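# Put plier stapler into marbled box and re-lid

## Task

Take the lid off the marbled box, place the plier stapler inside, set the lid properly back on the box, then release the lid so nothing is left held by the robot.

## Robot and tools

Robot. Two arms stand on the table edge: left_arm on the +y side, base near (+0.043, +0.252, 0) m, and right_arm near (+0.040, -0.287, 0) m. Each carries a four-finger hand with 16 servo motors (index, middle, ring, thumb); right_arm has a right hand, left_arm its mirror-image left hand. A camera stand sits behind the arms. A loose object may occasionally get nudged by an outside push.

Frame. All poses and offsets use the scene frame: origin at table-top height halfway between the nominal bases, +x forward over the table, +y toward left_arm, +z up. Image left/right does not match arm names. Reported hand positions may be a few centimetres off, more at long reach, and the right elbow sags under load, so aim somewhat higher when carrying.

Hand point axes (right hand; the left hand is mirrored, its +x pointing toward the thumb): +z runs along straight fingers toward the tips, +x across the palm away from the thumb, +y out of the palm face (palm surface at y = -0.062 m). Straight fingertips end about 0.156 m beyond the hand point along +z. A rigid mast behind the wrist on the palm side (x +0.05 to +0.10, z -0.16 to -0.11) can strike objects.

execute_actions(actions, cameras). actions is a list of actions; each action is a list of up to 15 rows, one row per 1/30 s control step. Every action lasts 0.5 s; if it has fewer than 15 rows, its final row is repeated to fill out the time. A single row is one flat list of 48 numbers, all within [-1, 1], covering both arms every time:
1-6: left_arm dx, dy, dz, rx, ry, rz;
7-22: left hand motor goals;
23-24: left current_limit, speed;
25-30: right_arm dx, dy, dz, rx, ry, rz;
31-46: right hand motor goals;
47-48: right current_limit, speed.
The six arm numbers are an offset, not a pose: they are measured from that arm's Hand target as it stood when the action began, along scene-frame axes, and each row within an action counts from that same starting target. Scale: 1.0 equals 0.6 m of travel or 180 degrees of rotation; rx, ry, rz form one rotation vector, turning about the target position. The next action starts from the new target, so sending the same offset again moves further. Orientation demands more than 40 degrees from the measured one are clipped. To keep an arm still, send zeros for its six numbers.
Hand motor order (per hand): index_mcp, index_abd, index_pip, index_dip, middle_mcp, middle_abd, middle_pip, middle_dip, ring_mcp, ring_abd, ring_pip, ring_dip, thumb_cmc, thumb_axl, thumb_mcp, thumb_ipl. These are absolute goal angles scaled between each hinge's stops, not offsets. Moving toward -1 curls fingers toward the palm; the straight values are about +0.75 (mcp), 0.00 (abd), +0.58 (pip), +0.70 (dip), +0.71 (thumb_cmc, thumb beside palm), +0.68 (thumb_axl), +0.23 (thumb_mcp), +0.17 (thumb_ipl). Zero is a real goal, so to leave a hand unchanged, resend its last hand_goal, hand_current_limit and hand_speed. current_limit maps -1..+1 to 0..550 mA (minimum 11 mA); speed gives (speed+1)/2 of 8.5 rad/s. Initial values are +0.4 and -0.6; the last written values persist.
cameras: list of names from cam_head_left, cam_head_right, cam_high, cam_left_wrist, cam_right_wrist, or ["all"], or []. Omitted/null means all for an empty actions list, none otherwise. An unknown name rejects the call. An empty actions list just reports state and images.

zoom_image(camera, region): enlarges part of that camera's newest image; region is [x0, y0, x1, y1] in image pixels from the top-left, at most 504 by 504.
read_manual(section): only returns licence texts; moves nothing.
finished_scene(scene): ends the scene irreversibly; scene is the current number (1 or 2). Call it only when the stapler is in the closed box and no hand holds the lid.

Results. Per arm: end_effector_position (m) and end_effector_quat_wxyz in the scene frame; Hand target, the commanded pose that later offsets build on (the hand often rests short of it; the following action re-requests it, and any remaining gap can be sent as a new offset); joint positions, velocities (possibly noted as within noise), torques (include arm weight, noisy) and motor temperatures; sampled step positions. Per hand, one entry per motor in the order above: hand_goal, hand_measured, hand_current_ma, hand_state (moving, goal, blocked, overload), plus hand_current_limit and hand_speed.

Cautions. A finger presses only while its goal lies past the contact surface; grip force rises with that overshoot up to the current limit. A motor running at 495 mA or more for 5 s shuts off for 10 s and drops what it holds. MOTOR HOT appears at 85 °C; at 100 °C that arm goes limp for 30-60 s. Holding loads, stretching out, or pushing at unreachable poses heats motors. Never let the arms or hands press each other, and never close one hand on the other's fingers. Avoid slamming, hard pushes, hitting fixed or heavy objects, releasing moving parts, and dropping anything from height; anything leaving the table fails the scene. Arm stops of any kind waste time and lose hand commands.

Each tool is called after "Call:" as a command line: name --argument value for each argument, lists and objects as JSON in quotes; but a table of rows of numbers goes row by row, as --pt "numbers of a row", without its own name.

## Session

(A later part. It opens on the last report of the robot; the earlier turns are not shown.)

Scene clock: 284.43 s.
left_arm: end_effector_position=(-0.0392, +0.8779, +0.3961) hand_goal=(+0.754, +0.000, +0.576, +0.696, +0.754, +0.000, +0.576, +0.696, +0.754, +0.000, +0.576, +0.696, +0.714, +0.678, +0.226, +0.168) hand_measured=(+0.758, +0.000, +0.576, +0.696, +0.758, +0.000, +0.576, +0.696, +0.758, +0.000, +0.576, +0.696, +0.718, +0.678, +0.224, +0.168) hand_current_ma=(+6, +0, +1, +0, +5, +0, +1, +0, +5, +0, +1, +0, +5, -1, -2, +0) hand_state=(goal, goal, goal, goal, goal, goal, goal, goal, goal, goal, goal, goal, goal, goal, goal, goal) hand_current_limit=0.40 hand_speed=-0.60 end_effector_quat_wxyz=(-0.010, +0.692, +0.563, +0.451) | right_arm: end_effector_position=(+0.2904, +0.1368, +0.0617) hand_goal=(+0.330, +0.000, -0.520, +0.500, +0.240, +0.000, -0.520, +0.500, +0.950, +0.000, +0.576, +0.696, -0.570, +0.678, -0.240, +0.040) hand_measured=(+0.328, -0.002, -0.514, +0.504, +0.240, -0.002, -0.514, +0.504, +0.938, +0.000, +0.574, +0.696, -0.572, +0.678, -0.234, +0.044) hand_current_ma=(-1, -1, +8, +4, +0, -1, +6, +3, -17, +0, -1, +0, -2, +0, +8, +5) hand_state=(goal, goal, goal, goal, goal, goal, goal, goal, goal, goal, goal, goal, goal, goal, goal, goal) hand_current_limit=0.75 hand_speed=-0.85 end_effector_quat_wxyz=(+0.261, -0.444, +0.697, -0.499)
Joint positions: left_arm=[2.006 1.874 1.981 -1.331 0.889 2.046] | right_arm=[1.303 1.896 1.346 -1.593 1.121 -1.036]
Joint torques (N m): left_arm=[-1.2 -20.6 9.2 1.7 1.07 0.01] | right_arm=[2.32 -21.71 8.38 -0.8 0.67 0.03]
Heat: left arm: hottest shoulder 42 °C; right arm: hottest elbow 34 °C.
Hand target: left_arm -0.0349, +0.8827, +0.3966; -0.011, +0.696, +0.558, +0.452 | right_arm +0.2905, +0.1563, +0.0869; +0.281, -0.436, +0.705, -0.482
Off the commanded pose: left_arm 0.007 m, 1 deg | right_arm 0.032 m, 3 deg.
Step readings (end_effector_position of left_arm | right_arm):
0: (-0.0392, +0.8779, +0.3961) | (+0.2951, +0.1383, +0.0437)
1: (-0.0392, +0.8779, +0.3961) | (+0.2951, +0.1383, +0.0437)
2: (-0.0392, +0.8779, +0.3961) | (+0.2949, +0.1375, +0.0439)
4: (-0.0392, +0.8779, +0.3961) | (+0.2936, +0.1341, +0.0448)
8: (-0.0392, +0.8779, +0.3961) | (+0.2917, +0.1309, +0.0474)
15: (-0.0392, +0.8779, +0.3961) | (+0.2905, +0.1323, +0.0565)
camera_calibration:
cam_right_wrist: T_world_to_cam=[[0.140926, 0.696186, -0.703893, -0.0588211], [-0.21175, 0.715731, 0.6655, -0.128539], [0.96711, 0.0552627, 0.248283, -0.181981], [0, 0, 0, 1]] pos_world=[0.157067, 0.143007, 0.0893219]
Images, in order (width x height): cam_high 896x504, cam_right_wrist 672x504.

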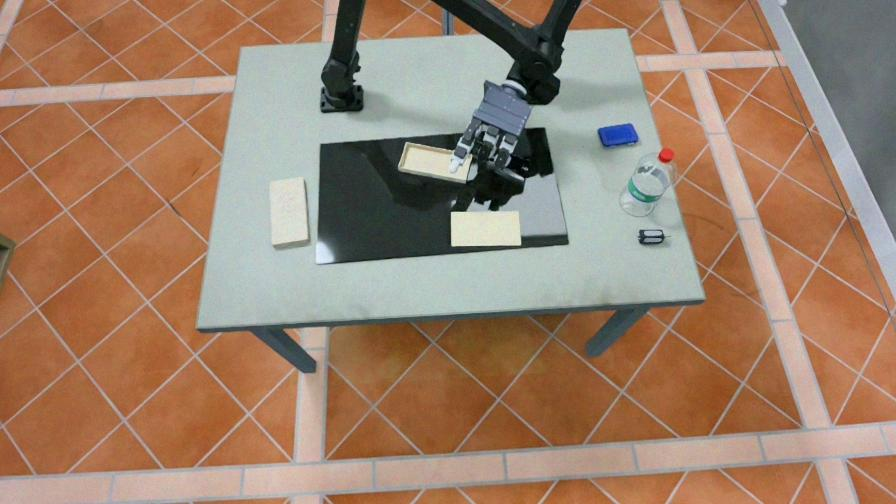

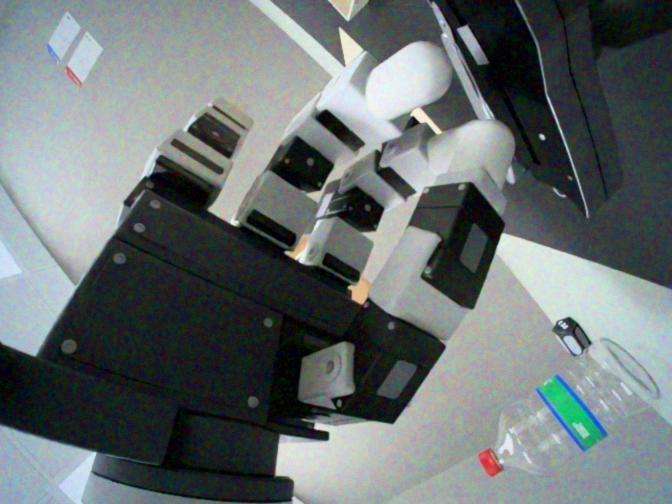

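Call:
execute_actions --actions '[[[0,0,0,0,0,0,0.754,0,0.576,0.696,0.754,0,0.576,0.696,0.754,0,0.576,0.696,0.714,0.678,0.226,0.168,0.4,-0.6,0.008,-0.03,0,0,0,0,0.58,0,-0.47,0.551,0.54,0,-0.47,0.551,0.95,0,0.576,0.696,-0.571,0.678,0.13,0.168,0.3,-0.75]],[[0,0,0,0,0,0,0.754,0,0.576,0.696,0.754,0,0.576,0.696,0.754,0,0.576,0.696,0.714,0.678,0.226,0.168,0.4,-0.6,0.008,-0.025,-0.02,0,0,0,0.58,0,-0.47,0.551,0.54,0,-0.47,0.551,0.95,0,0.576,0.696,-0.571,0.678,0.13,0.168,0.3,-0.75]]]' --cameras '["cam_right_wrist", "cam_high"]'

Call:
zoom_image --camera "cam_high" --region '[470, 100, 560, 190]'

Scene clock: 293.40 s.
left_arm: end_effector_position=(-0.0392, +0.8779, +0.3961) hand_goal=(+0.754, +0.000, +0.576, +0.696, +0.754, +0.000, +0.576, +0.696, +0.754, +0.000, +0.576, +0.696, +0.714, +0.678, +0.226, +0.168) hand_measured=(+0.758, +0.000, +0.576, +0.696, +0.758, +0.000, +0.576, +0.696, +0.758, +0.000, +0.576, +0.696, +0.718, +0.678, +0.224, +0.168) hand_current_ma=(+6, +0, +1, +0, +5, +0, +1, +0, +5, +0, +1, +0, +5, -1, -2, +0) hand_state=(goal, goal, goal, goal, goal, goal, goal, goal, goal, goal, goal, goal, goal, goal, goal, goal) hand_current_limit=0.40 hand_speed=-0.60 end_effector_quat_wxyz=(-0.010, +0.692, +0.563, +0.451) | right_arm: end_effector_position=(+0.2939, +0.1251, +0.0625) hand_goal=(+0.580, +0.000, -0.470, +0.552, +0.540, +0.000, -0.470, +0.552, +0.950, +0.000, +0.576, +0.696, -0.570, +0.678, +0.130, +0.168) hand_measured=(+0.566, -0.002, -0.472, +0.550, +0.526, -0.002, -0.472, +0.550, +0.938, +0.000, +0.574, +0.696, -0.572, +0.678, +0.126, +0.166) hand_current_ma=(-22, -1, -1, -3, -22, -1, -1, -2, -17, +0, -1, +0, -1, +0, -5, -3) hand_state=(goal, goal, goal, goal, goal, goal, goal, goal, goal, goal, goal, goal, goal, goal, goal, goal) hand_current_limit=0.30 hand_speed=-0.75 end_effector_quat_wxyz=(+0.274, -0.444, +0.699, -0.488)
Joint positions: left_arm=[2.006 1.874 1.981 -1.331 0.889 2.046] | right_arm=[1.29 1.841 1.274 -1.491 1.136 -1.097]
Joint torques (N m): left_arm=[-1.2 -20.6 9.18 1.7 1.06 0.01] | right_arm=[0.32 -21.07 5.15 0.12 0.84 -0.02]
Motor temperatures (°C): left_arm=[26 42 38 29 28 24] | right_arm=[27 34 34 30 27 24]
Heat: left arm: hottest shoulder 42 °C; right arm: hottest shoulder 34 °C.
Hand target: left_arm -0.0349, +0.8827, +0.3966; -0.011, +0.696, +0.558, +0.452 | right_arm +0.3002, +0.1232, +0.0748; +0.281, -0.436, +0.705, -0.483
Off the commanded pose: left_arm 0.007 m, 1 deg | right_arm 0.014 m, 2 deg.
Step readings (end_effector_position of left_arm | right_arm):
0: (-0.0392, +0.8779, +0.3961) | (+0.2904, +0.1368, +0.0617)
1: (-0.0392, +0.8779, +0.3961) | (+0.2904, +0.1368, +0.0617)
2: (-0.0392, +0.8779, +0.3961) | (+0.2904, +0.1368, +0.0619)
4: (-0.0392, +0.8779, +0.3961) | (+0.2908, +0.1375, +0.0635)
8: (-0.0392, +0.8779, +0.3961) | (+0.2917, +0.1399, +0.0711)
15: (-0.0392, +0.8779, +0.3961) | (+0.2917, +0.1401, +0.0776)
16: (-0.0392, +0.8779, +0.3961) | (+0.2917, +0.1399, +0.0772)
17: (-0.0392, +0.8779, +0.3961) | (+0.2918, +0.1394, +0.0762)
19: (-0.0392, +0.8779, +0.3961) | (+0.2919, +0.1359, +0.0722)
23: (-0.0392, +0.8779, +0.3961) | (+0.2911, +0.1268, +0.0627)
30: (-0.0392, +0.8779, +0.3961) | (+0.2939, +0.1247, +0.0605)
camera_calibration:
cam_right_wrist: T_world_to_cam=[[0.134256, 0.718879, -0.682047, -0.052794], [-0.229024, 0.692154, 0.68445, -0.113136], [0.964118, 0.0643135, 0.257566, -0.185729], [0, 0, 0, 1]] pos_world=[0.160241, 0.128205, 0.0892655]
Images, in order (width x height): cam_high 896x504, cam_right_wrist 672x504.

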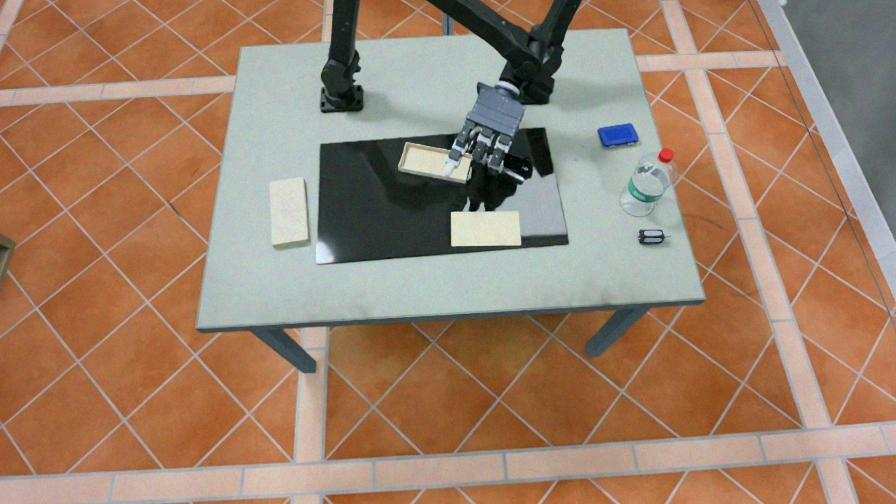

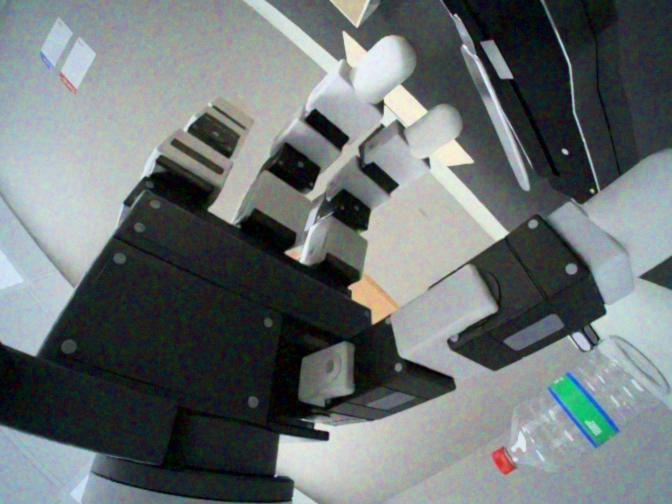

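Scaled by 5.600 from the camera's 896x504 image, which has a finer 1280x720 frame.

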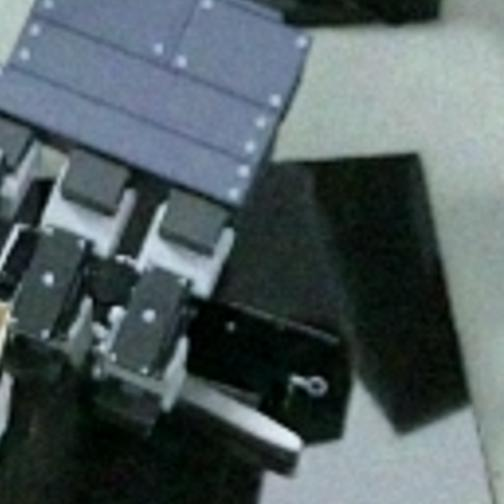

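Call:
execute_actions --actions '[[[0,0,0,0,0,0,0.754,0,0.576,0.696,0.754,0,0.576,0.696,0.754,0,0.576,0.696,0.714,0.678,0.226,0.168,0.4,-0.6,0.008,-0.015,-0.02,0,0,0,0.58,0,-0.47,0.551,0.54,0,-0.47,0.551,0.95,0,0.576,0.696,-0.571,0.678,0.13,0.168,0.3,-0.75]],[[0,0,0,0,0,0,0.754,0,0.576,0.696,0.754,0,0.576,0.696,0.754,0,0.576,0.696,0.714,0.678,0.226,0.168,0.4,-0.6,0,0,-0.02,0,0,0,0.58,0,-0.47,0.551,0.54,0,-0.47,0.551,0.95,0,0.576,0.696,-0.571,0.678,0.13,0.168,0.3,-0.75]]]' --cameras '["cam_right_wrist"]'

Call:
zoom_image --camera "cam_right_wrist" --region '[330, 0, 672, 260]'

Scene clock: 296.57 s.
left_arm: end_effector_position=(-0.0392, +0.8779, +0.3961) hand_goal=(+0.754, +0.000, +0.576, +0.696, +0.754, +0.000, +0.576, +0.696, +0.754, +0.000, +0.576, +0.696, +0.714, +0.678, +0.226, +0.168) hand_measured=(+0.758, +0.000, +0.576, +0.696, +0.758, +0.000, +0.576, +0.696, +0.758, +0.000, +0.576, +0.696, +0.718, +0.678, +0.224, +0.168) hand_current_ma=(+6, +0, +1, +0, +5, +0, +1, +0, +5, +0, +1, +0, +5, -1, -2, +0) hand_state=(goal, goal, goal, goal, goal, goal, goal, goal, goal, goal, goal, goal, goal, goal, goal, goal) hand_current_limit=0.40 hand_speed=-0.60 end_effector_quat_wxyz=(-0.010, +0.692, +0.563, +0.451) | right_arm: end_effector_position=(+0.2990, +0.1169, +0.0456) hand_goal=(+0.580, +0.000, -0.470, +0.552, +0.540, +0.000, -0.470, +0.552, +0.950, +0.000, +0.576, +0.696, -0.570, +0.678, +0.130, +0.168) hand_measured=(+0.566, -0.002, -0.472, +0.550, +0.526, -0.002, -0.472, +0.550, +0.938, +0.000, +0.574, +0.696, -0.572, +0.678, +0.126, +0.166) hand_current_ma=(-22, -1, -1, -3, -22, -1, -1, -2, -17, +0, -1, +0, -1, +0, -5, -3) hand_state=(goal, goal, goal, goal, goal, goal, goal, goal, goal, goal, goal, goal, goal, goal, goal, goal) hand_current_limit=0.30 hand_speed=-0.75 end_effector_quat_wxyz=(+0.279, -0.442, +0.702, -0.484)
Joint positions: left_arm=[2.006 1.874 1.981 -1.331 0.889 2.046] | right_arm=[1.274 1.837 1.221 -1.394 1.142 -1.133]
Joint torques (N m): left_arm=[-1.2 -20.6 9.18 1.7 1.06 0.01] | right_arm=[0.32 -19.37 4.98 0.25 0.84 -0.04]
Heat: left arm: hottest shoulder 42 °C; right arm: hottest shoulder 34 °C.
Hand target: left_arm -0.0349, +0.8827, +0.3966; -0.011, +0.696, +0.558, +0.452 | right_arm +0.3049, +0.1142, +0.0508; +0.281, -0.437, +0.706, -0.483
Off the commanded pose: left_arm 0.007 m, 1 deg | right_arm 0.008 m, 1 deg.
Step readings (end_effector_position of left_arm | right_arm):
0: (-0.0392, +0.8779, +0.3961) | (+0.2939, +0.1251, +0.0625)
1: (-0.0392, +0.8779, +0.3961) | (+0.2939, +0.1251, +0.0624)
2: (-0.0392, +0.8779, +0.3961) | (+0.2944, +0.1249, +0.0619)
4: (-0.0392, +0.8779, +0.3961) | (+0.2953, +0.1233, +0.0592)
8: (-0.0392, +0.8779, +0.3961) | (+0.2965, +0.1174, +0.0526)
15: (-0.0392, +0.8779, +0.3961) | (+0.2988, +0.1158, +0.0504)
16: (-0.0392, +0.8779, +0.3961) | (+0.2989, +0.1159, +0.0503)
17: (-0.0392, +0.8779, +0.3961) | (+0.2989, +0.1162, +0.0500)
19: (-0.0392, +0.8779, +0.3961) | (+0.2991, +0.1169, +0.0487)
23: (-0.0392, +0.8779, +0.3961) | (+0.2990, +0.1165, +0.0465)
30: (-0.0392, +0.8779, +0.3961) | (+0.2991, +0.1169, +0.0458)
camera_calibration:
cam_right_wrist: T_world_to_cam=[[0.136111, 0.728961, -0.670887, -0.0612947], [-0.231907, 0.681818, 0.693789, -0.09309], [0.963168, 0.0611514, 0.261854, -0.185306], [0, 0, 0, 1]] pos_world=[0.165235, 0.119484, 0.0719861]
Images, in order (width x height): cam_right_wrist 672x504.

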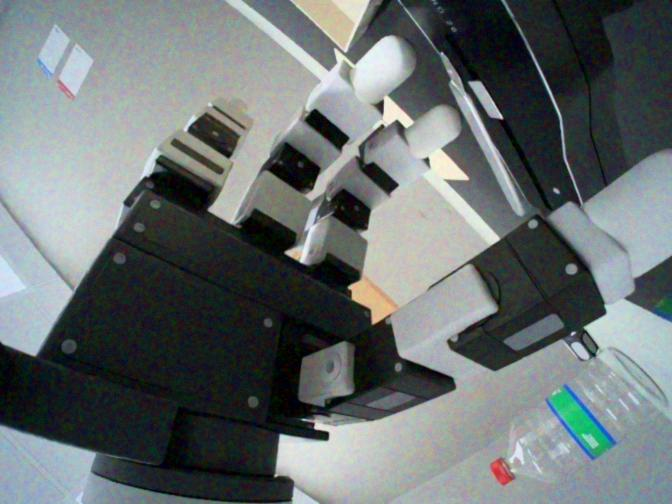

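Scaled by 1.474 from the camera's 672x504 image, which has a finer 960x720 frame.

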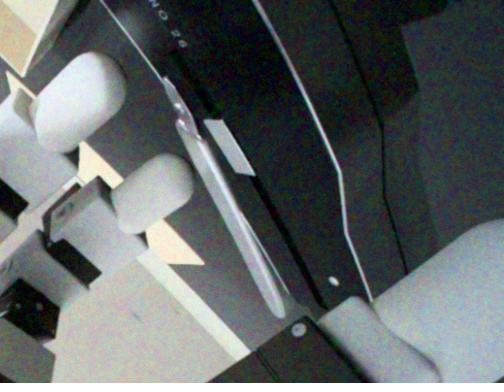

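Call:
execute_actions --actions '[[[0,0,0,0,0,0,0.754,0,0.576,0.696,0.754,0,0.576,0.696,0.754,0,0.576,0.696,0.714,0.678,0.226,0.168,0.4,-0.6,0.003,-0.004,-0.016,0,0,0,0.48,0,-0.47,0.551,0.44,0,-0.47,0.551,0.95,0,0.576,0.696,-0.571,0.678,0.08,0.168,0,-0.85]],[[0,0,0,0,0,0,0.754,0,0.576,0.696,0.754,0,0.576,0.696,0.754,0,0.576,0.696,0.714,0.678,0.226,0.168,0.4,-0.6,0,0,-0.006,0,0,0,0.44,0,-0.47,0.551,0.38,0,-0.47,0.551,0.95,0,0.576,0.696,-0.571,0.678,0.03,0.168,0,-0.85]]]' --cameras '["cam_right_wrist"]'

Call:
zoom_image --camera "cam_right_wrist" --region '[330, 0, 672, 260]'

Scene clock: 299.03 s.
left_arm: end_effector_position=(-0.0392, +0.8779, +0.3961) hand_goal=(+0.754, +0.000, +0.576, +0.696, +0.754, +0.000, +0.576, +0.696, +0.754, +0.000, +0.576, +0.696, +0.714, +0.678, +0.226, +0.168) hand_measured=(+0.758, +0.000, +0.576, +0.696, +0.758, +0.000, +0.576, +0.696, +0.758, +0.000, +0.576, +0.696, +0.718, +0.678, +0.224, +0.168) hand_current_ma=(+6, +0, +1, +0, +5, +0, +1, +0, +5, +0, +1, +0, +5, -1, -2, +0) hand_state=(goal, goal, goal, goal, goal, goal, goal, goal, goal, goal, goal, goal, goal, goal, goal, goal) hand_current_limit=0.40 hand_speed=-0.60 end_effector_quat_wxyz=(-0.010, +0.692, +0.563, +0.451) | right_arm: end_effector_position=(+0.3043, +0.1144, +0.0413) hand_goal=(+0.440, +0.000, -0.470, +0.552, +0.380, +0.000, -0.470, +0.552, +0.950, +0.000, +0.576, +0.696, -0.570, +0.678, +0.030, +0.168) hand_measured=(+0.464, -0.006, -0.478, +0.548, +0.378, -0.002, -0.472, +0.550, +0.938, +0.000, +0.574, +0.696, -0.572, +0.678, +0.032, +0.166) hand_current_ma=(+47, -6, -10, -5, -2, -1, -1, -2, -17, +0, -1, +0, -1, +0, +2, -3) hand_state=(blocked, goal, goal, goal, goal, goal, goal, goal, goal, goal, goal, goal, goal, goal, goal, goal) hand_current_limit=0.00 hand_speed=-0.85 end_effector_quat_wxyz=(+0.284, -0.438, +0.702, -0.484)
Joint positions: left_arm=[2.006 1.874 1.981 -1.331 0.889 2.046] | right_arm=[1.265 1.837 1.205 -1.358 1.155 -1.144]
Joint torques (N m): left_arm=[-1.2 -20.66 9.17 1.7 1.06 0.01] | right_arm=[0.73 -17.96 4.79 0.57 0.47 -0.08]
Heat: left arm: hottest shoulder 42 °C; right arm: hottest shoulder 34 °C.
Hand target: left_arm -0.0349, +0.8827, +0.3966; -0.011, +0.696, +0.558, +0.452 | right_arm +0.3068, +0.1118, +0.0376; +0.281, -0.436, +0.706, -0.483
Off the commanded pose: left_arm 0.007 m, 1 deg | right_arm 0.005 m, 1 deg.
Step readings (end_effector_position of left_arm | right_arm):
0: (-0.0392, +0.8779, +0.3961) | (+0.2990, +0.1169, +0.0456)
1: (-0.0392, +0.8779, +0.3961) | (+0.2990, +0.1169, +0.0456)
2: (-0.0392, +0.8779, +0.3961) | (+0.2992, +0.1173, +0.0453)
4: (-0.0392, +0.8779, +0.3961) | (+0.2997, +0.1173, +0.0438)
8: (-0.0392, +0.8779, +0.3961) | (+0.3008, +0.1160, +0.0419)
15: (-0.0392, +0.8779, +0.3961) | (+0.3023, +0.1153, +0.0416)
16: (-0.0392, +0.8779, +0.3961) | (+0.3023, +0.1153, +0.0417)
17: (-0.0392, +0.8779, +0.3961) | (+0.3026, +0.1152, +0.0416)
19: (-0.0392, +0.8779, +0.3961) | (+0.3034, +0.1148, +0.0415)
23: (-0.0392, +0.8779, +0.3961) | (+0.3043, +0.1145, +0.0414)
30: (-0.0392, +0.8779, +0.3961) | (+0.3043, +0.1144, +0.0413)
camera_calibration:
cam_right_wrist: T_world_to_cam=[[0.144328, 0.733494, -0.664196, -0.0663883], [-0.239786, 0.677143, 0.695686, -0.0842987], [0.960038, 0.0588584, 0.273612, -0.188481], [0, 0, 0, 1]] pos_world=[0.170317, 0.116871, 0.0661212]
Images, in order (width x height): cam_right_wrist 672x504.

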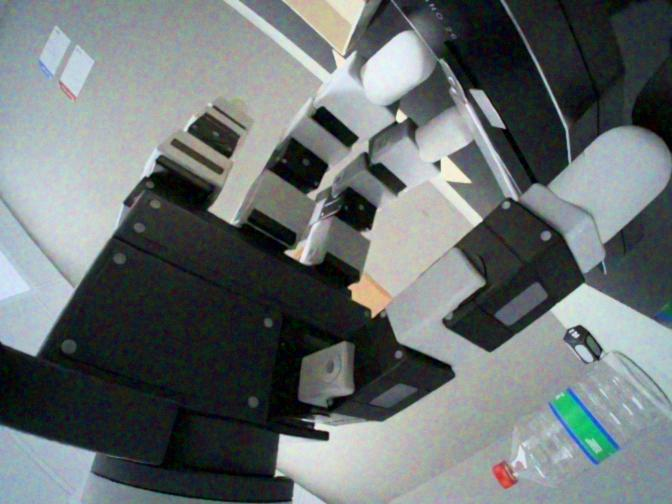

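Scaled by 1.474 from the camera's 672x504 image, which has a finer 960x720 frame.

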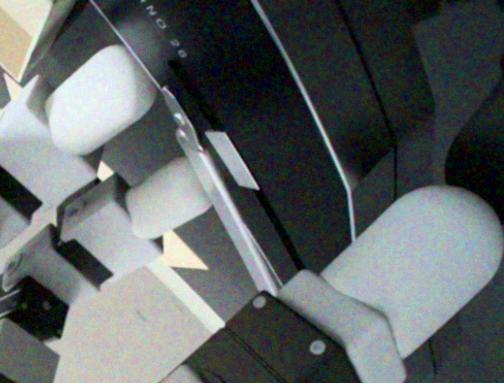

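Call:
execute_actions --actions '[[[0,0,0,0,0,0,0.754,0,0.576,0.696,0.754,0,0.576,0.696,0.754,0,0.576,0.696,0.714,0.678,0.226,0.168,0.4,-0.6,0,0,0,0,0,0,0.42,0,-0.47,0.552,0.34,0,-0.47,0.552,0.95,0,0.576,0.696,-0.57,0.678,-0.05,0.168,0.2,-0.85]],[[0,0,0,0,0,0,0.754,0,0.576,0.696,0.754,0,0.576,0.696,0.754,0,0.576,0.696,0.714,0.678,0.226,0.168,0.4,-0.6,0,0,0,0,0,0,0.38,0,-0.49,0.53,0.31,0,-0.49,0.53,0.95,0,0.576,0.696,-0.57,0.678,-0.1,0.15,0.4,-0.85]]]' --cameras '["cam_right_wrist"]'

Call:
zoom_image --camera "cam_right_wrist" --region '[330, 0, 672, 260]'

Scene clock: 304.43 s.
left_arm: end_effector_position=(-0.0392, +0.8779, +0.3961) hand_goal=(+0.754, +0.000, +0.576, +0.696, +0.754, +0.000, +0.576, +0.696, +0.754, +0.000, +0.576, +0.696, +0.714, +0.678, +0.226, +0.168) hand_measured=(+0.758, +0.000, +0.576, +0.696, +0.758, +0.000, +0.576, +0.696, +0.758, +0.000, +0.576, +0.696, +0.718, +0.678, +0.224, +0.168) hand_current_ma=(+6, +0, +1, +0, +5, +0, +1, +0, +5, +0, +1, +0, +5, -1, -2, +0) hand_state=(goal, goal, goal, goal, goal, goal, goal, goal, goal, goal, goal, goal, goal, goal, goal, goal) hand_current_limit=0.40 hand_speed=-0.60 end_effector_quat_wxyz=(-0.010, +0.692, +0.563, +0.451) | right_arm: end_effector_position=(+0.3047, +0.1143, +0.0414) hand_goal=(+0.380, +0.000, -0.490, +0.530, +0.310, +0.000, -0.490, +0.530, +0.950, +0.000, +0.576, +0.696, -0.570, +0.678, -0.100, +0.150) hand_measured=(+0.456, -0.006, -0.478, +0.542, +0.332, -0.002, -0.474, +0.542, +0.938, +0.000, +0.574, +0.696, -0.566, +0.678, -0.032, +0.176) hand_current_ma=(+236, -6, +19, +19, +44, -1, +24, +20, -17, +0, -1, +0, +3, +0, +264, +74) hand_state=(blocked, goal, goal, goal, blocked, goal, goal, goal, goal, goal, goal, goal, goal, goal, blocked, blocked) hand_current_limit=0.40 hand_speed=-0.85 end_effector_quat_wxyz=(+0.284, -0.438, +0.702, -0.484)
Joint positions: left_arm=[2.006 1.874 1.981 -1.331 0.889 2.046] | right_arm=[1.264 1.837 1.205 -1.358 1.155 -1.145]
Joint torques (N m): left_arm=[-1.2 -20.54 9.21 1.7 1.07 0] | right_arm=[0.73 -17.9 4.77 0.55 0.44 -0.06]
Heat: left arm: hottest shoulder 42 °C; right arm: hottest shoulder 34 °C.
Hand target: left_arm -0.0349, +0.8827, +0.3966; -0.011, +0.696, +0.558, +0.452 | right_arm +0.3067, +0.1119, +0.0376; +0.281, -0.436, +0.706, -0.482
Off the commanded pose: left_arm 0.007 m, 1 deg | right_arm 0.005 m, 1 deg.
Step readings (end_effector_position of left_arm | right_arm):
0: (-0.0392, +0.8779, +0.3961) | (+0.3043, +0.1144, +0.0413)
1: (-0.0392, +0.8779, +0.3961) | (+0.3044, +0.1144, +0.0414)
2: (-0.0392, +0.8779, +0.3961) | (+0.3046, +0.1144, +0.0414)
4: (-0.0392, +0.8779, +0.3961) | (+0.3047, +0.1143, +0.0414)
8: (-0.0392, +0.8779, +0.3961) | (+0.3047, +0.1142, +0.0414)
15: (-0.0392, +0.8779, +0.3961) | (+0.3047, +0.1142, +0.0414)
16: (-0.0392, +0.8779, +0.3961) | (+0.3047, +0.1142, +0.0414)
17: (-0.0392, +0.8779, +0.3961) | (+0.3047, +0.1142, +0.0414)
19: (-0.0392, +0.8779, +0.3961) | (+0.3047, +0.1143, +0.0414)
23: (-0.0392, +0.8779, +0.3961) | (+0.3047, +0.1143, +0.0414)
30: (-0.0392, +0.8779, +0.3961) | (+0.3047, +0.1143, +0.0414)
camera_calibration:
cam_right_wrist: T_world_to_cam=[[0.144765, 0.733113, -0.664522, -0.0663666], [-0.240016, 0.677556, 0.695205, -0.0841373], [0.959914, 0.0588543, 0.274045, -0.18877], [0, 0, 0, 1]] pos_world=[0.170616, 0.116772, 0.066122]
Images, in order (width x height): cam_right_wrist 672x504.

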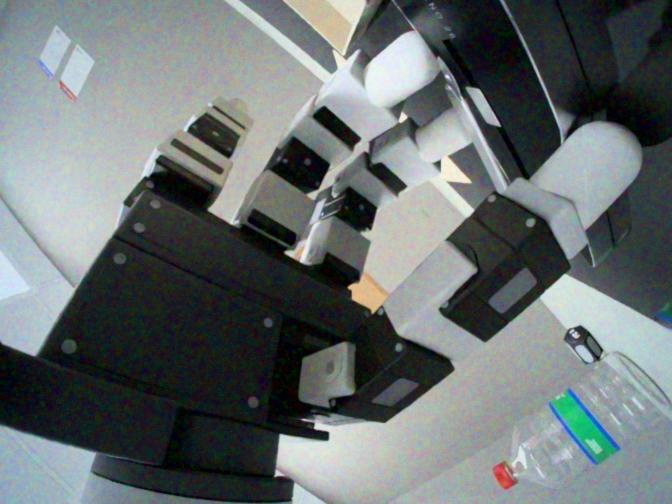

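Scaled by 1.474 from the camera's 672x504 image, which has a finer 960x720 frame.

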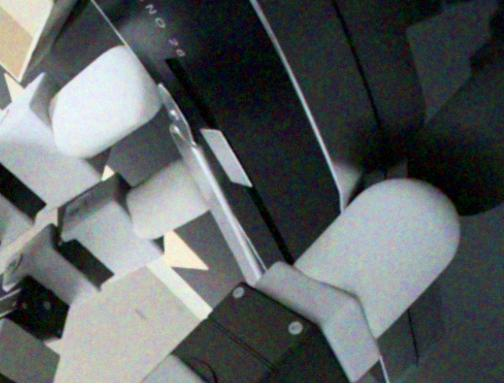

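Call:
execute_actions --actions '[[[0,0,0,0,0,0,0.754,0,0.576,0.696,0.754,0,0.576,0.696,0.754,0,0.576,0.696,0.714,0.678,0.226,0.168,0.4,-0.6,0,0,0,0,0,0,0.34,0,-0.49,0.53,0.24,0,-0.49,0.53,0.95,0,0.576,0.696,-0.57,0.678,-0.15,0.15,0.6,-0.85]],[[0,0,0,0,0,0,0.754,0,0.576,0.696,0.754,0,0.576,0.696,0.754,0,0.576,0.696,0.714,0.678,0.226,0.168,0.4,-0.6,0,0,0,0,0,0,0.32,0,-0.50,0.52,0.21,0,-0.5,0.52,0.95,0,0.576,0.696,-0.57,0.678,-0.2,0.12,0.7,-0.85]]]' --cameras '["cam_right_wrist"]'

Call:
zoom_image --camera "cam_right_wrist" --region '[330, 0, 672, 260]'

Scene clock: 307.67 s.
left_arm: end_effector_position=(-0.0392, +0.8779, +0.3961) hand_goal=(+0.754, +0.000, +0.576, +0.696, +0.754, +0.000, +0.576, +0.696, +0.754, +0.000, +0.576, +0.696, +0.714, +0.678, +0.226, +0.168) hand_measured=(+0.758, +0.000, +0.576, +0.696, +0.758, +0.000, +0.576, +0.696, +0.758, +0.000, +0.576, +0.696, +0.718, +0.678, +0.224, +0.168) hand_current_ma=(+6, +0, +1, +0, +5, +0, +1, +0, +5, +0, +1, +0, +5, -1, -2, +0) hand_state=(goal, goal, goal, goal, goal, goal, goal, goal, goal, goal, goal, goal, goal, goal, goal, goal) hand_current_limit=0.40 hand_speed=-0.60 end_effector_quat_wxyz=(-0.010, +0.692, +0.563, +0.451) | right_arm: end_effector_position=(+0.3059, +0.1137, +0.0417) hand_goal=(+0.320, +0.000, -0.500, +0.520, +0.210, +0.000, -0.500, +0.520, +0.950, +0.000, +0.576, +0.696, -0.570, +0.678, -0.200, +0.120) hand_measured=(+0.440, -0.006, -0.472, +0.542, +0.310, -0.002, -0.466, +0.542, +0.938, +0.000, +0.574, +0.696, -0.564, +0.678, -0.036, +0.182) hand_current_ma=(+441, -6, +57, +43, +348, -1, +70, +43, -17, +0, -1, +0, +8, +0, +467, +251) hand_state=(blocked, goal, blocked, blocked, blocked, goal, blocked, blocked, goal, goal, goal, goal, goal, goal, blocked, blocked) hand_current_limit=0.70 hand_speed=-0.85 end_effector_quat_wxyz=(+0.285, -0.437, +0.702, -0.485)
Joint positions: left_arm=[2.006 1.874 1.981 -1.331 0.889 2.046] | right_arm=[1.262 1.837 1.205 -1.358 1.158 -1.145]
Joint torques (N m): left_arm=[-1.2 -20.6 9.18 1.7 1.06 0.01] | right_arm=[0.97 -18.02 4.78 0.55 0.36 -0.06]
Heat: left arm: hottest shoulder 42 °C; right arm: hottest shoulder 34 °C.
Hand target: left_arm -0.0349, +0.8827, +0.3966; -0.011, +0.696, +0.558, +0.452 | right_arm +0.3068, +0.1119, +0.0376; +0.281, -0.436, +0.705, -0.483
Off the commanded pose: left_arm 0.007 m, 1 deg | right_arm 0.005 m, 1 deg.
Step readings (end_effector_position of left_arm | right_arm):
0: (-0.0392, +0.8779, +0.3961) | (+0.3047, +0.1143, +0.0414)
1: (-0.0392, +0.8779, +0.3961) | (+0.3047, +0.1143, +0.0414)
2: (-0.0392, +0.8779, +0.3961) | (+0.3050, +0.1142, +0.0415)
4: (-0.0392, +0.8779, +0.3961) | (+0.3054, +0.1140, +0.0416)
8: (-0.0392, +0.8779, +0.3961) | (+0.3057, +0.1138, +0.0416)
15: (-0.0392, +0.8779, +0.3961) | (+0.3057, +0.1138, +0.0416)
16: (-0.0392, +0.8779, +0.3961) | (+0.3057, +0.1138, +0.0416)
17: (-0.0392, +0.8779, +0.3961) | (+0.3058, +0.1138, +0.0417)
19: (-0.0392, +0.8779, +0.3961) | (+0.3059, +0.1137, +0.0417)
23: (-0.0392, +0.8779, +0.3961) | (+0.3059, +0.1137, +0.0417)
30: (-0.0392, +0.8779, +0.3961) | (+0.3059, +0.1137, +0.0417)
camera_calibration:
cam_right_wrist: T_world_to_cam=[[0.146896, 0.732298, -0.664952, -0.0664859], [-0.240455, 0.678516, 0.694116, -0.0835446], [0.95948, 0.0579284, 0.275756, -0.189828], [0, 0, 0, 1]] pos_world=[0.171814, 0.11637, 0.0661259]
Images, in order (width x height): cam_right_wrist 672x504.

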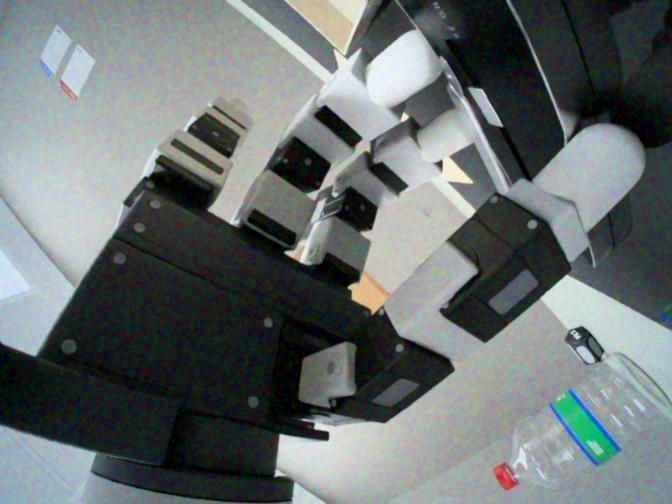

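Scaled by 1.474 from the camera's 672x504 image, which has a finer 960x720 frame.

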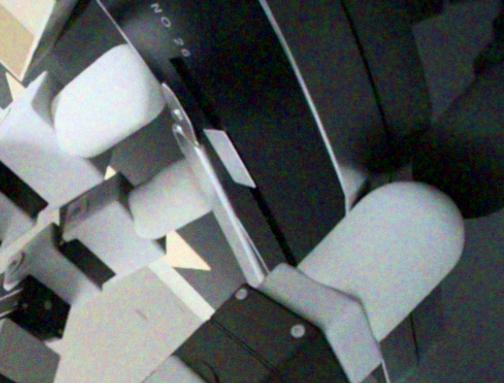

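Call:
execute_actions --actions '[[[0,0,0,0,0,0,0.754,0,0.576,0.696,0.754,0,0.576,0.696,0.754,0,0.576,0.696,0.714,0.678,0.226,0.168,0.4,-0.6,0,0.02,0.08,0,0,0,0.31,0,-0.50,0.52,0.19,0,-0.5,0.52,0.95,0,0.576,0.696,-0.57,0.678,-0.22,0.10,0.72,-0.85]]]' --cameras '["cam_right_wrist","cam_high"]'

Call:
zoom_image --camera "cam_right_wrist" --region '[330, 0, 672, 260]'

Scene clock: 309.57 s.
left_arm: end_effector_position=(-0.0392, +0.8779, +0.3961) hand_goal=(+0.754, +0.000, +0.576, +0.696, +0.754, +0.000, +0.576, +0.696, +0.754, +0.000, +0.576, +0.696, +0.714, +0.678, +0.226, +0.168) hand_measured=(+0.758, +0.000, +0.576, +0.696, +0.758, +0.000, +0.576, +0.696, +0.758, +0.000, +0.576, +0.696, +0.718, +0.678, +0.224, +0.168) hand_current_ma=(+6, +0, +1, +0, +5, +0, +1, +0, +5, +0, +1, +0, +5, -1, -2, +0) hand_state=(goal, goal, goal, goal, goal, goal, goal, goal, goal, goal, goal, goal, goal, goal, goal, goal) hand_current_limit=0.40 hand_speed=-0.60 end_effector_quat_wxyz=(-0.010, +0.692, +0.563, +0.451) | right_arm: end_effector_position=(+0.3016, +0.1062, +0.0613) hand_goal=(+0.310, +0.000, -0.500, +0.520, +0.190, +0.000, -0.500, +0.520, +0.950, +0.000, +0.576, +0.696, -0.570, +0.678, -0.220, +0.100) hand_measured=(+0.308, +0.000, -0.494, +0.524, +0.190, +0.000, -0.494, +0.524, +0.938, +0.000, +0.574, +0.696, -0.572, +0.676, -0.216, +0.104) hand_current_ma=(-1, +0, +8, +4, +0, +0, +6, +3, -17, +0, -1, +0, -1, -2, +7, +5) hand_state=(goal, goal, goal, goal, goal, goal, goal, goal, goal, goal, goal, goal, goal, goal, goal, goal) hand_current_limit=0.72 hand_speed=-0.85 end_effector_quat_wxyz=(+0.262, -0.449, +0.694, -0.498)
Joint positions: left_arm=[2.006 1.874 1.981 -1.331 0.889 2.046] | right_arm=[1.262 1.818 1.237 -1.465 1.144 -1.146]
Joint torques (N m): left_arm=[-1.08 -20.6 9.18 1.69 1.06 0.01] | right_arm=[1.2 -20.37 8.42 -0.76 0.72 0.06]
Heat: left arm: hottest shoulder 42 °C; right arm: hottest shoulder 34 °C.
Hand target: left_arm -0.0349, +0.8827, +0.3966; -0.011, +0.696, +0.558, +0.452 | right_arm +0.3068, +0.1239, +0.0858; +0.281, -0.436, +0.706, -0.482
Off the commanded pose: left_arm 0.007 m, 1 deg | right_arm 0.031 m, 3 deg.
Step readings (end_effector_position of left_arm | right_arm):
0: (-0.0392, +0.8779, +0.3961) | (+0.3059, +0.1137, +0.0417)
1: (-0.0392, +0.8779, +0.3961) | (+0.3059, +0.1136, +0.0417)
2: (-0.0392, +0.8779, +0.3961) | (+0.3058, +0.1131, +0.0419)
4: (-0.0392, +0.8779, +0.3961) | (+0.3048, +0.1114, +0.0432)
8: (-0.0392, +0.8779, +0.3961) | (+0.3015, +0.1045, +0.0469)
15: (-0.0392, +0.8779, +0.3961) | (+0.3007, +0.1023, +0.0562)
camera_calibration:
cam_right_wrist: T_world_to_cam=[[0.130556, 0.696332, -0.705745, -0.036059], [-0.216537, 0.71468, 0.66509, -0.102359], [0.967505, 0.0659883, 0.244088, -0.192063], [0, 0, 0, 1]] pos_world=[0.168365, 0.110937, 0.0895096]
Images, in order (width x height): cam_high 896x504, cam_right_wrist 672x504.

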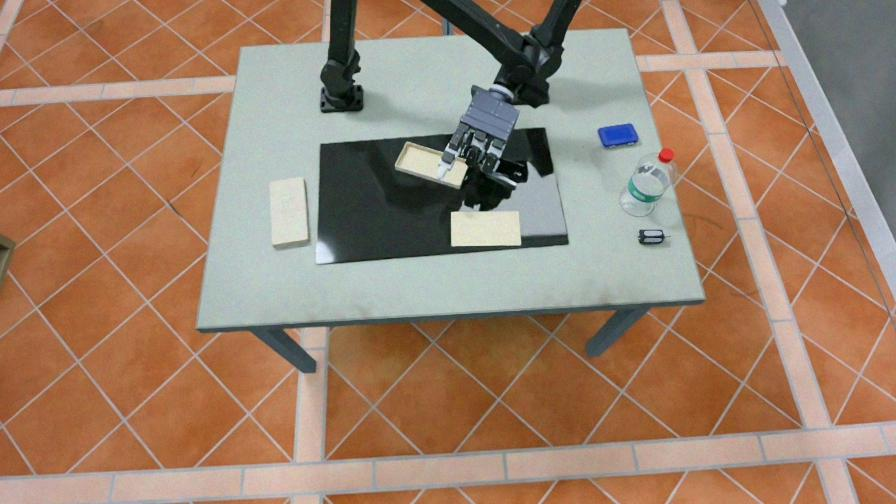

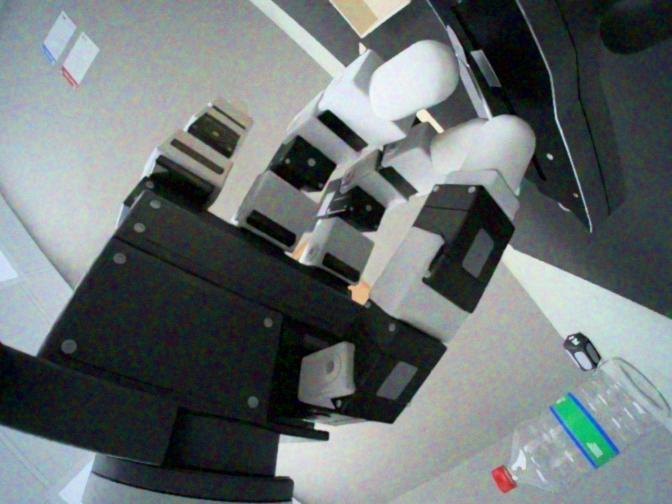

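Scaled by 1.474 from the camera's 672x504 image, which has a finer 960x720 frame.

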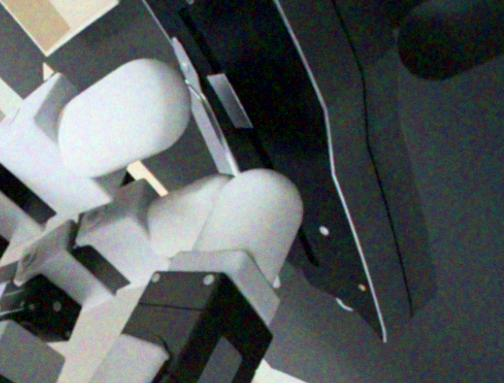

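Call:
zoom_image --camera "cam_right_wrist" --region '[420, 0, 672, 190]'

Call:
zoom_image --camera "cam_high" --region '[440, 120, 560, 220]'

Scaled by 2.000 from the camera's 672x504 image, which has a finer 960x720 frame.

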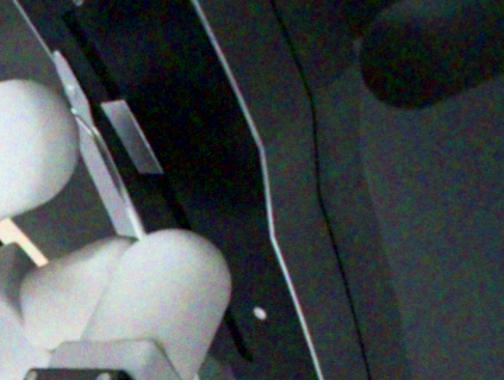

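Scaled by 4.200 from the camera's 896x504 image, which has a finer 1280x720 frame.

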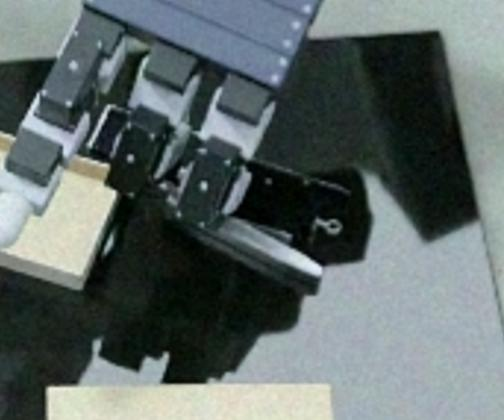

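Call:
zoom_image --camera "cam_high" --region '[300, 225, 400, 275]'

Call:
execute_actions --actions '[[[0,0,0,0,0,0,0.754,0,0.576,0.696,0.754,0,0.576,0.696,0.754,0,0.576,0.696,0.714,0.678,0.226,0.168,0.4,-0.6,0,0.02,0.08,0,0,0,0.5,0,-0.47,0.552,0.5,0,-0.47,0.552,0.95,0,0.576,0.696,-0.57,0.678,0.2,0.168,0.2,-0.7]]]' --cameras '["all"]'

Call:
zoom_image --camera "cam_right_wrist" --region '[420, 0, 672, 190]'

Call:
zoom_image --camera "cam_head_right" --region '[330, 200, 510, 300]'

Scaled by 5.040 from the camera's 896x504 image, which has a finer 1280x720 frame.

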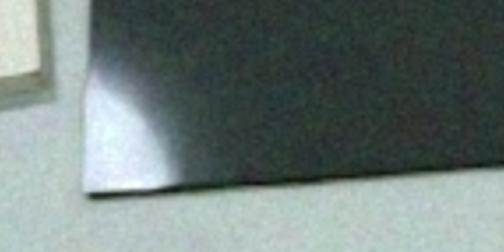

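Scene clock: 322.67 s.
left_arm: end_effector_position=(-0.0392, +0.8779, +0.3961) hand_goal=(+0.754, +0.000, +0.576, +0.696, +0.754, +0.000, +0.576, +0.696, +0.754, +0.000, +0.576, +0.696, +0.714, +0.678, +0.226, +0.168) hand_measured=(+0.758, +0.000, +0.576, +0.696, +0.758, +0.000, +0.576, +0.696, +0.758, +0.000, +0.576, +0.696, +0.718, +0.678, +0.224, +0.168) hand_current_ma=(+6, +0, +1, +0, +5, +0, +1, +0, +5, +0, +1, +0, +5, -1, -2, +0) hand_state=(goal, goal, goal, goal, goal, goal, goal, goal, goal, goal, goal, goal, goal, goal, goal, goal) hand_current_limit=0.40 hand_speed=-0.60 end_effector_quat_wxyz=(-0.010, +0.692, +0.563, +0.451) | right_arm: end_effector_position=(+0.3058, +0.1186, +0.1156) hand_goal=(+0.500, +0.000, -0.470, +0.552, +0.500, +0.000, -0.470, +0.552, +0.950, +0.000, +0.576, +0.696, -0.570, +0.678, +0.200, +0.168) hand_measured=(+0.488, +0.000, -0.472, +0.550, +0.488, +0.000, -0.470, +0.550, +0.938, +0.000, +0.574, +0.696, -0.572, +0.676, +0.196, +0.166) hand_current_ma=(-19, +0, -1, -2, -19, +0, -1, -2, -17, +0, -1, +0, -1, -2, -7, -3) hand_state=(goal, goal, goal, goal, goal, goal, goal, goal, goal, goal, goal, goal, goal, goal, goal, goal) hand_current_limit=0.20 hand_speed=-0.70 end_effector_quat_wxyz=(+0.264, -0.445, +0.697, -0.496)
Joint positions: left_arm=[2.006 1.874 1.981 -1.331 0.889 2.046] | right_arm=[1.262 1.776 1.339 -1.607 1.143 -1.136]
Joint velocities: left_arm=[0.005 -0.044 -0.002 -0.017 -0.007 0.037] | right_arm=[within noise]
Joint torques (N m): left_arm=[-1.2 -20.54 9.18 1.69 1.06 0.01] | right_arm=[2.26 -18.67 9.13 -0.68 0.61 0.07]
Heat: left arm: hottest shoulder 42 °C; right arm: hottest shoulder 34 °C.
Hand target: left_arm -0.0349, +0.8827, +0.3966; -0.011, +0.696, +0.558, +0.452 | right_arm +0.3067, +0.1358, +0.1336; +0.281, -0.437, +0.706, -0.482
Off the commanded pose: left_arm 0.007 m, 1 deg | right_arm 0.025 m, 3 deg.
Step readings (end_effector_position of left_arm | right_arm):
0: (-0.0392, +0.8779, +0.3961) | (+0.3016, +0.1061, +0.0613)
1: (-0.0392, +0.8779, +0.3961) | (+0.3016, +0.1060, +0.0615)
2: (-0.0392, +0.8779, +0.3961) | (+0.3014, +0.1055, +0.0628)
4: (-0.0392, +0.8779, +0.3961) | (+0.3013, +0.1054, +0.0696)
8: (-0.0392, +0.8779, +0.3961) | (+0.3039, +0.1134, +0.0927)
15: (-0.0392, +0.8779, +0.3961) | (+0.3061, +0.1201, +0.1151)
camera_calibration:
cam_left_wrist: T_world_to_cam=[[-0.454326, -0.349977, -0.81921, 0.58534], [-0.876052, 0.00869081, 0.482137, -0.301079], [-0.161617, 0.936718, -0.310547, -0.588051], [0, 0, 0, 1]] pos_world=[-0.0928653, 0.75831, 0.44206]
cam_right_wrist: T_world_to_cam=[[0.136612, 0.702813, -0.698134, -0.0104986], [-0.217024, 0.708855, 0.671138, -0.146277], [0.96656, 0.0598258, 0.249365, -0.209684], [0, 0, 0, 1]] pos_world=[0.172361, 0.123612, 0.14313]

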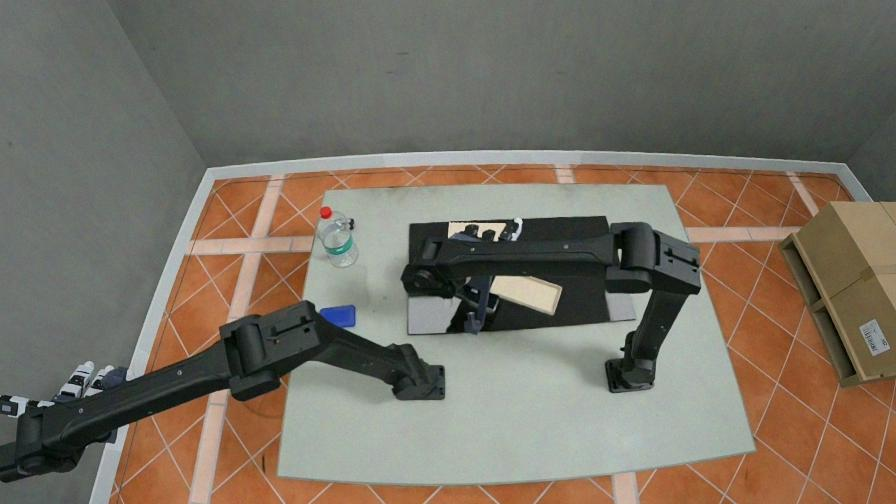

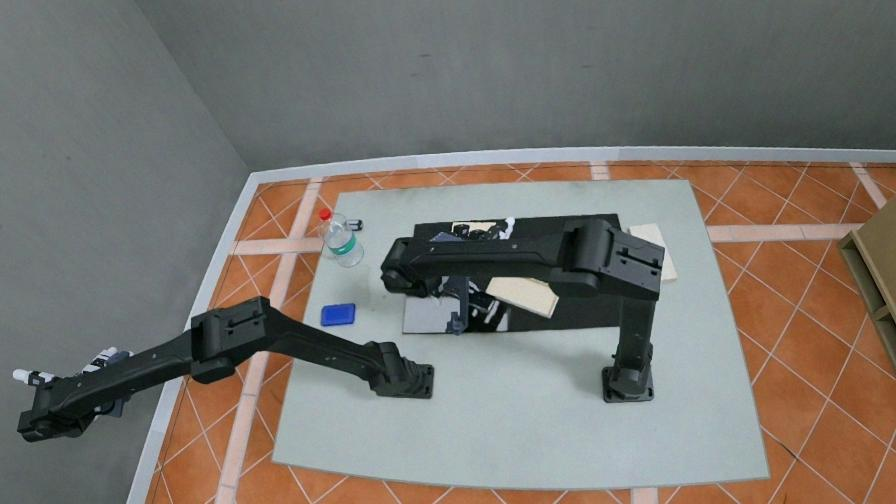

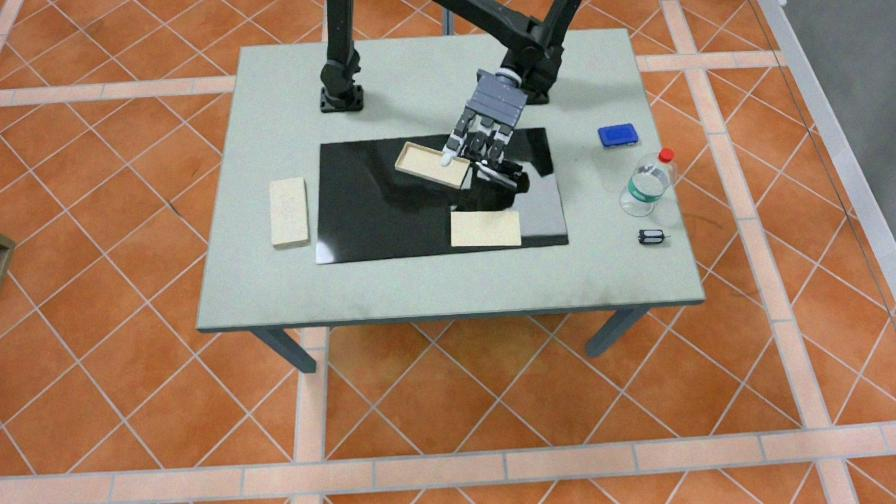

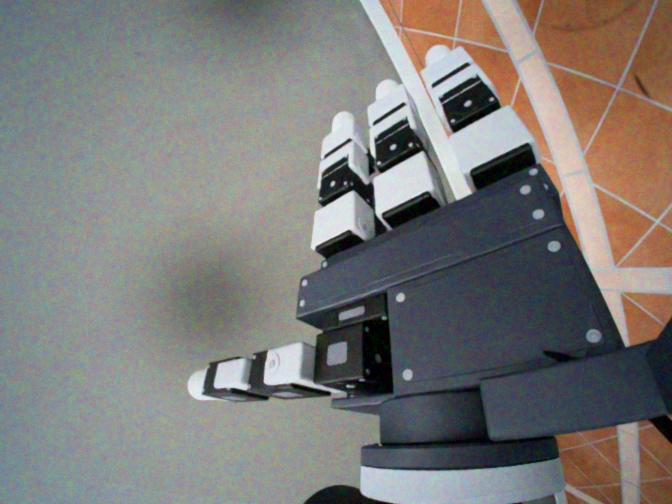

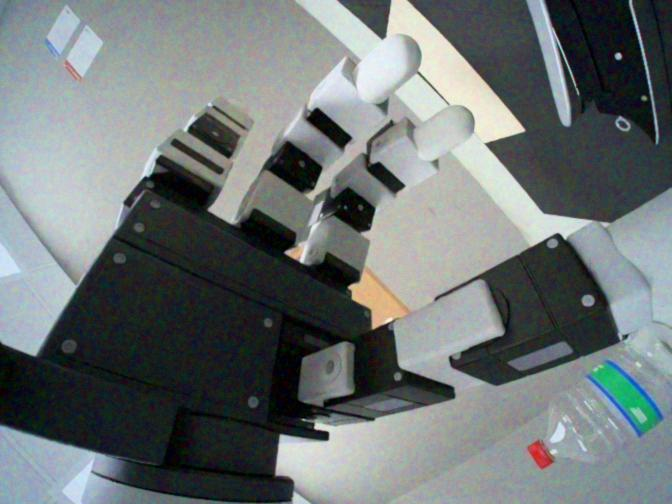

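Scaled by 2.000 from the camera's 672x504 image, which has a finer 960x720 frame.

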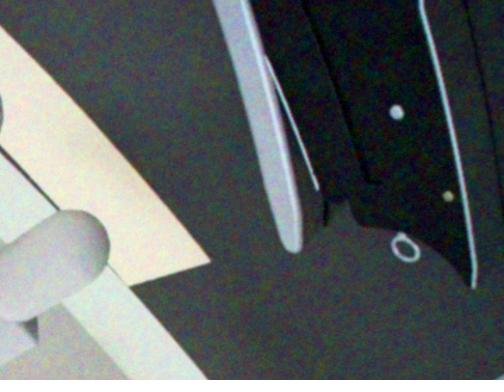

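Scaled by 2.800 from the camera's 896x504 image, which has a finer 1280x720 frame.

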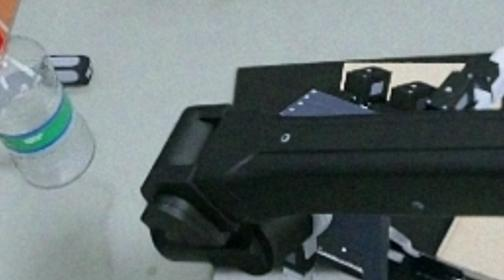

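Call:
zoom_image --camera "cam_right_wrist" --region '[592, 0, 672, 80]'

Call:
zoom_image --camera "cam_right_wrist" --region '[522, 0, 672, 150]'

Scaled by 6.300 from the camera's 672x504 image, which has a finer 960x720 frame.

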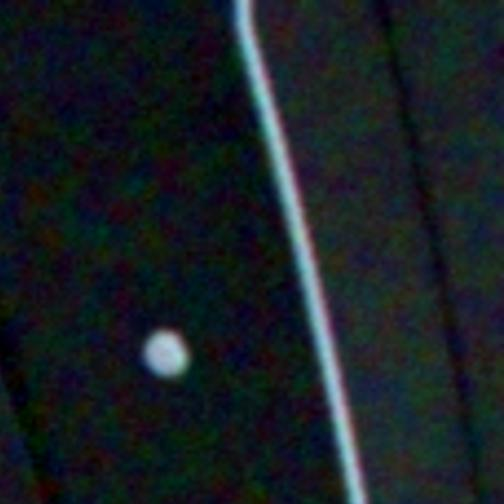

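Scaled by 3.360 from the camera's 672x504 image, which has a finer 960x720 frame.

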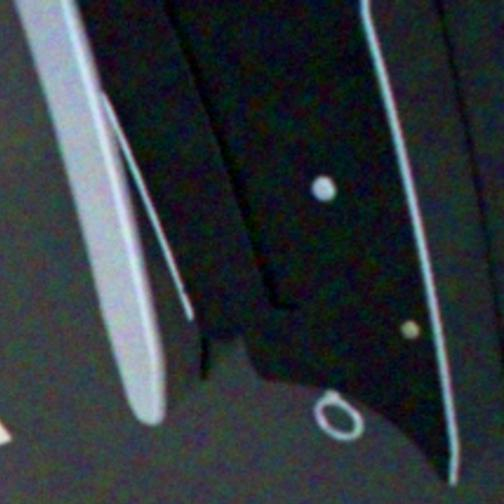

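Call:
zoom_image --camera "cam_high" --region '[465, 140, 545, 200]'

Call:
zoom_image --camera "cam_right_wrist" --region '[512, 60, 612, 160]'

Scaled by 6.300 from the camera's 896x504 image, which has a finer 1280x720 frame.

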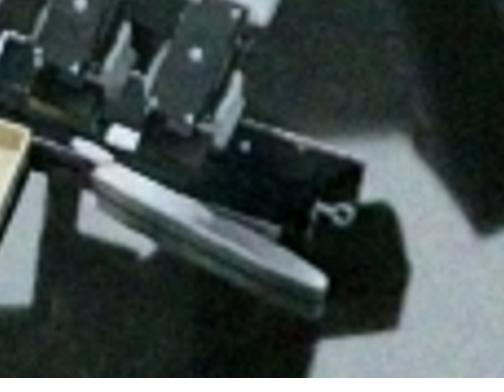

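Scaled by 5.040 from the camera's 672x504 image, which has a finer 960x720 frame.

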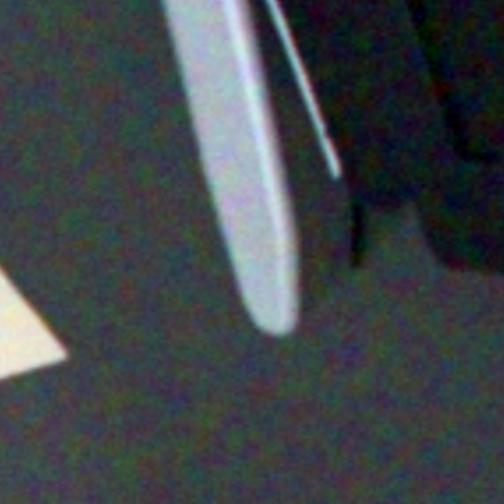

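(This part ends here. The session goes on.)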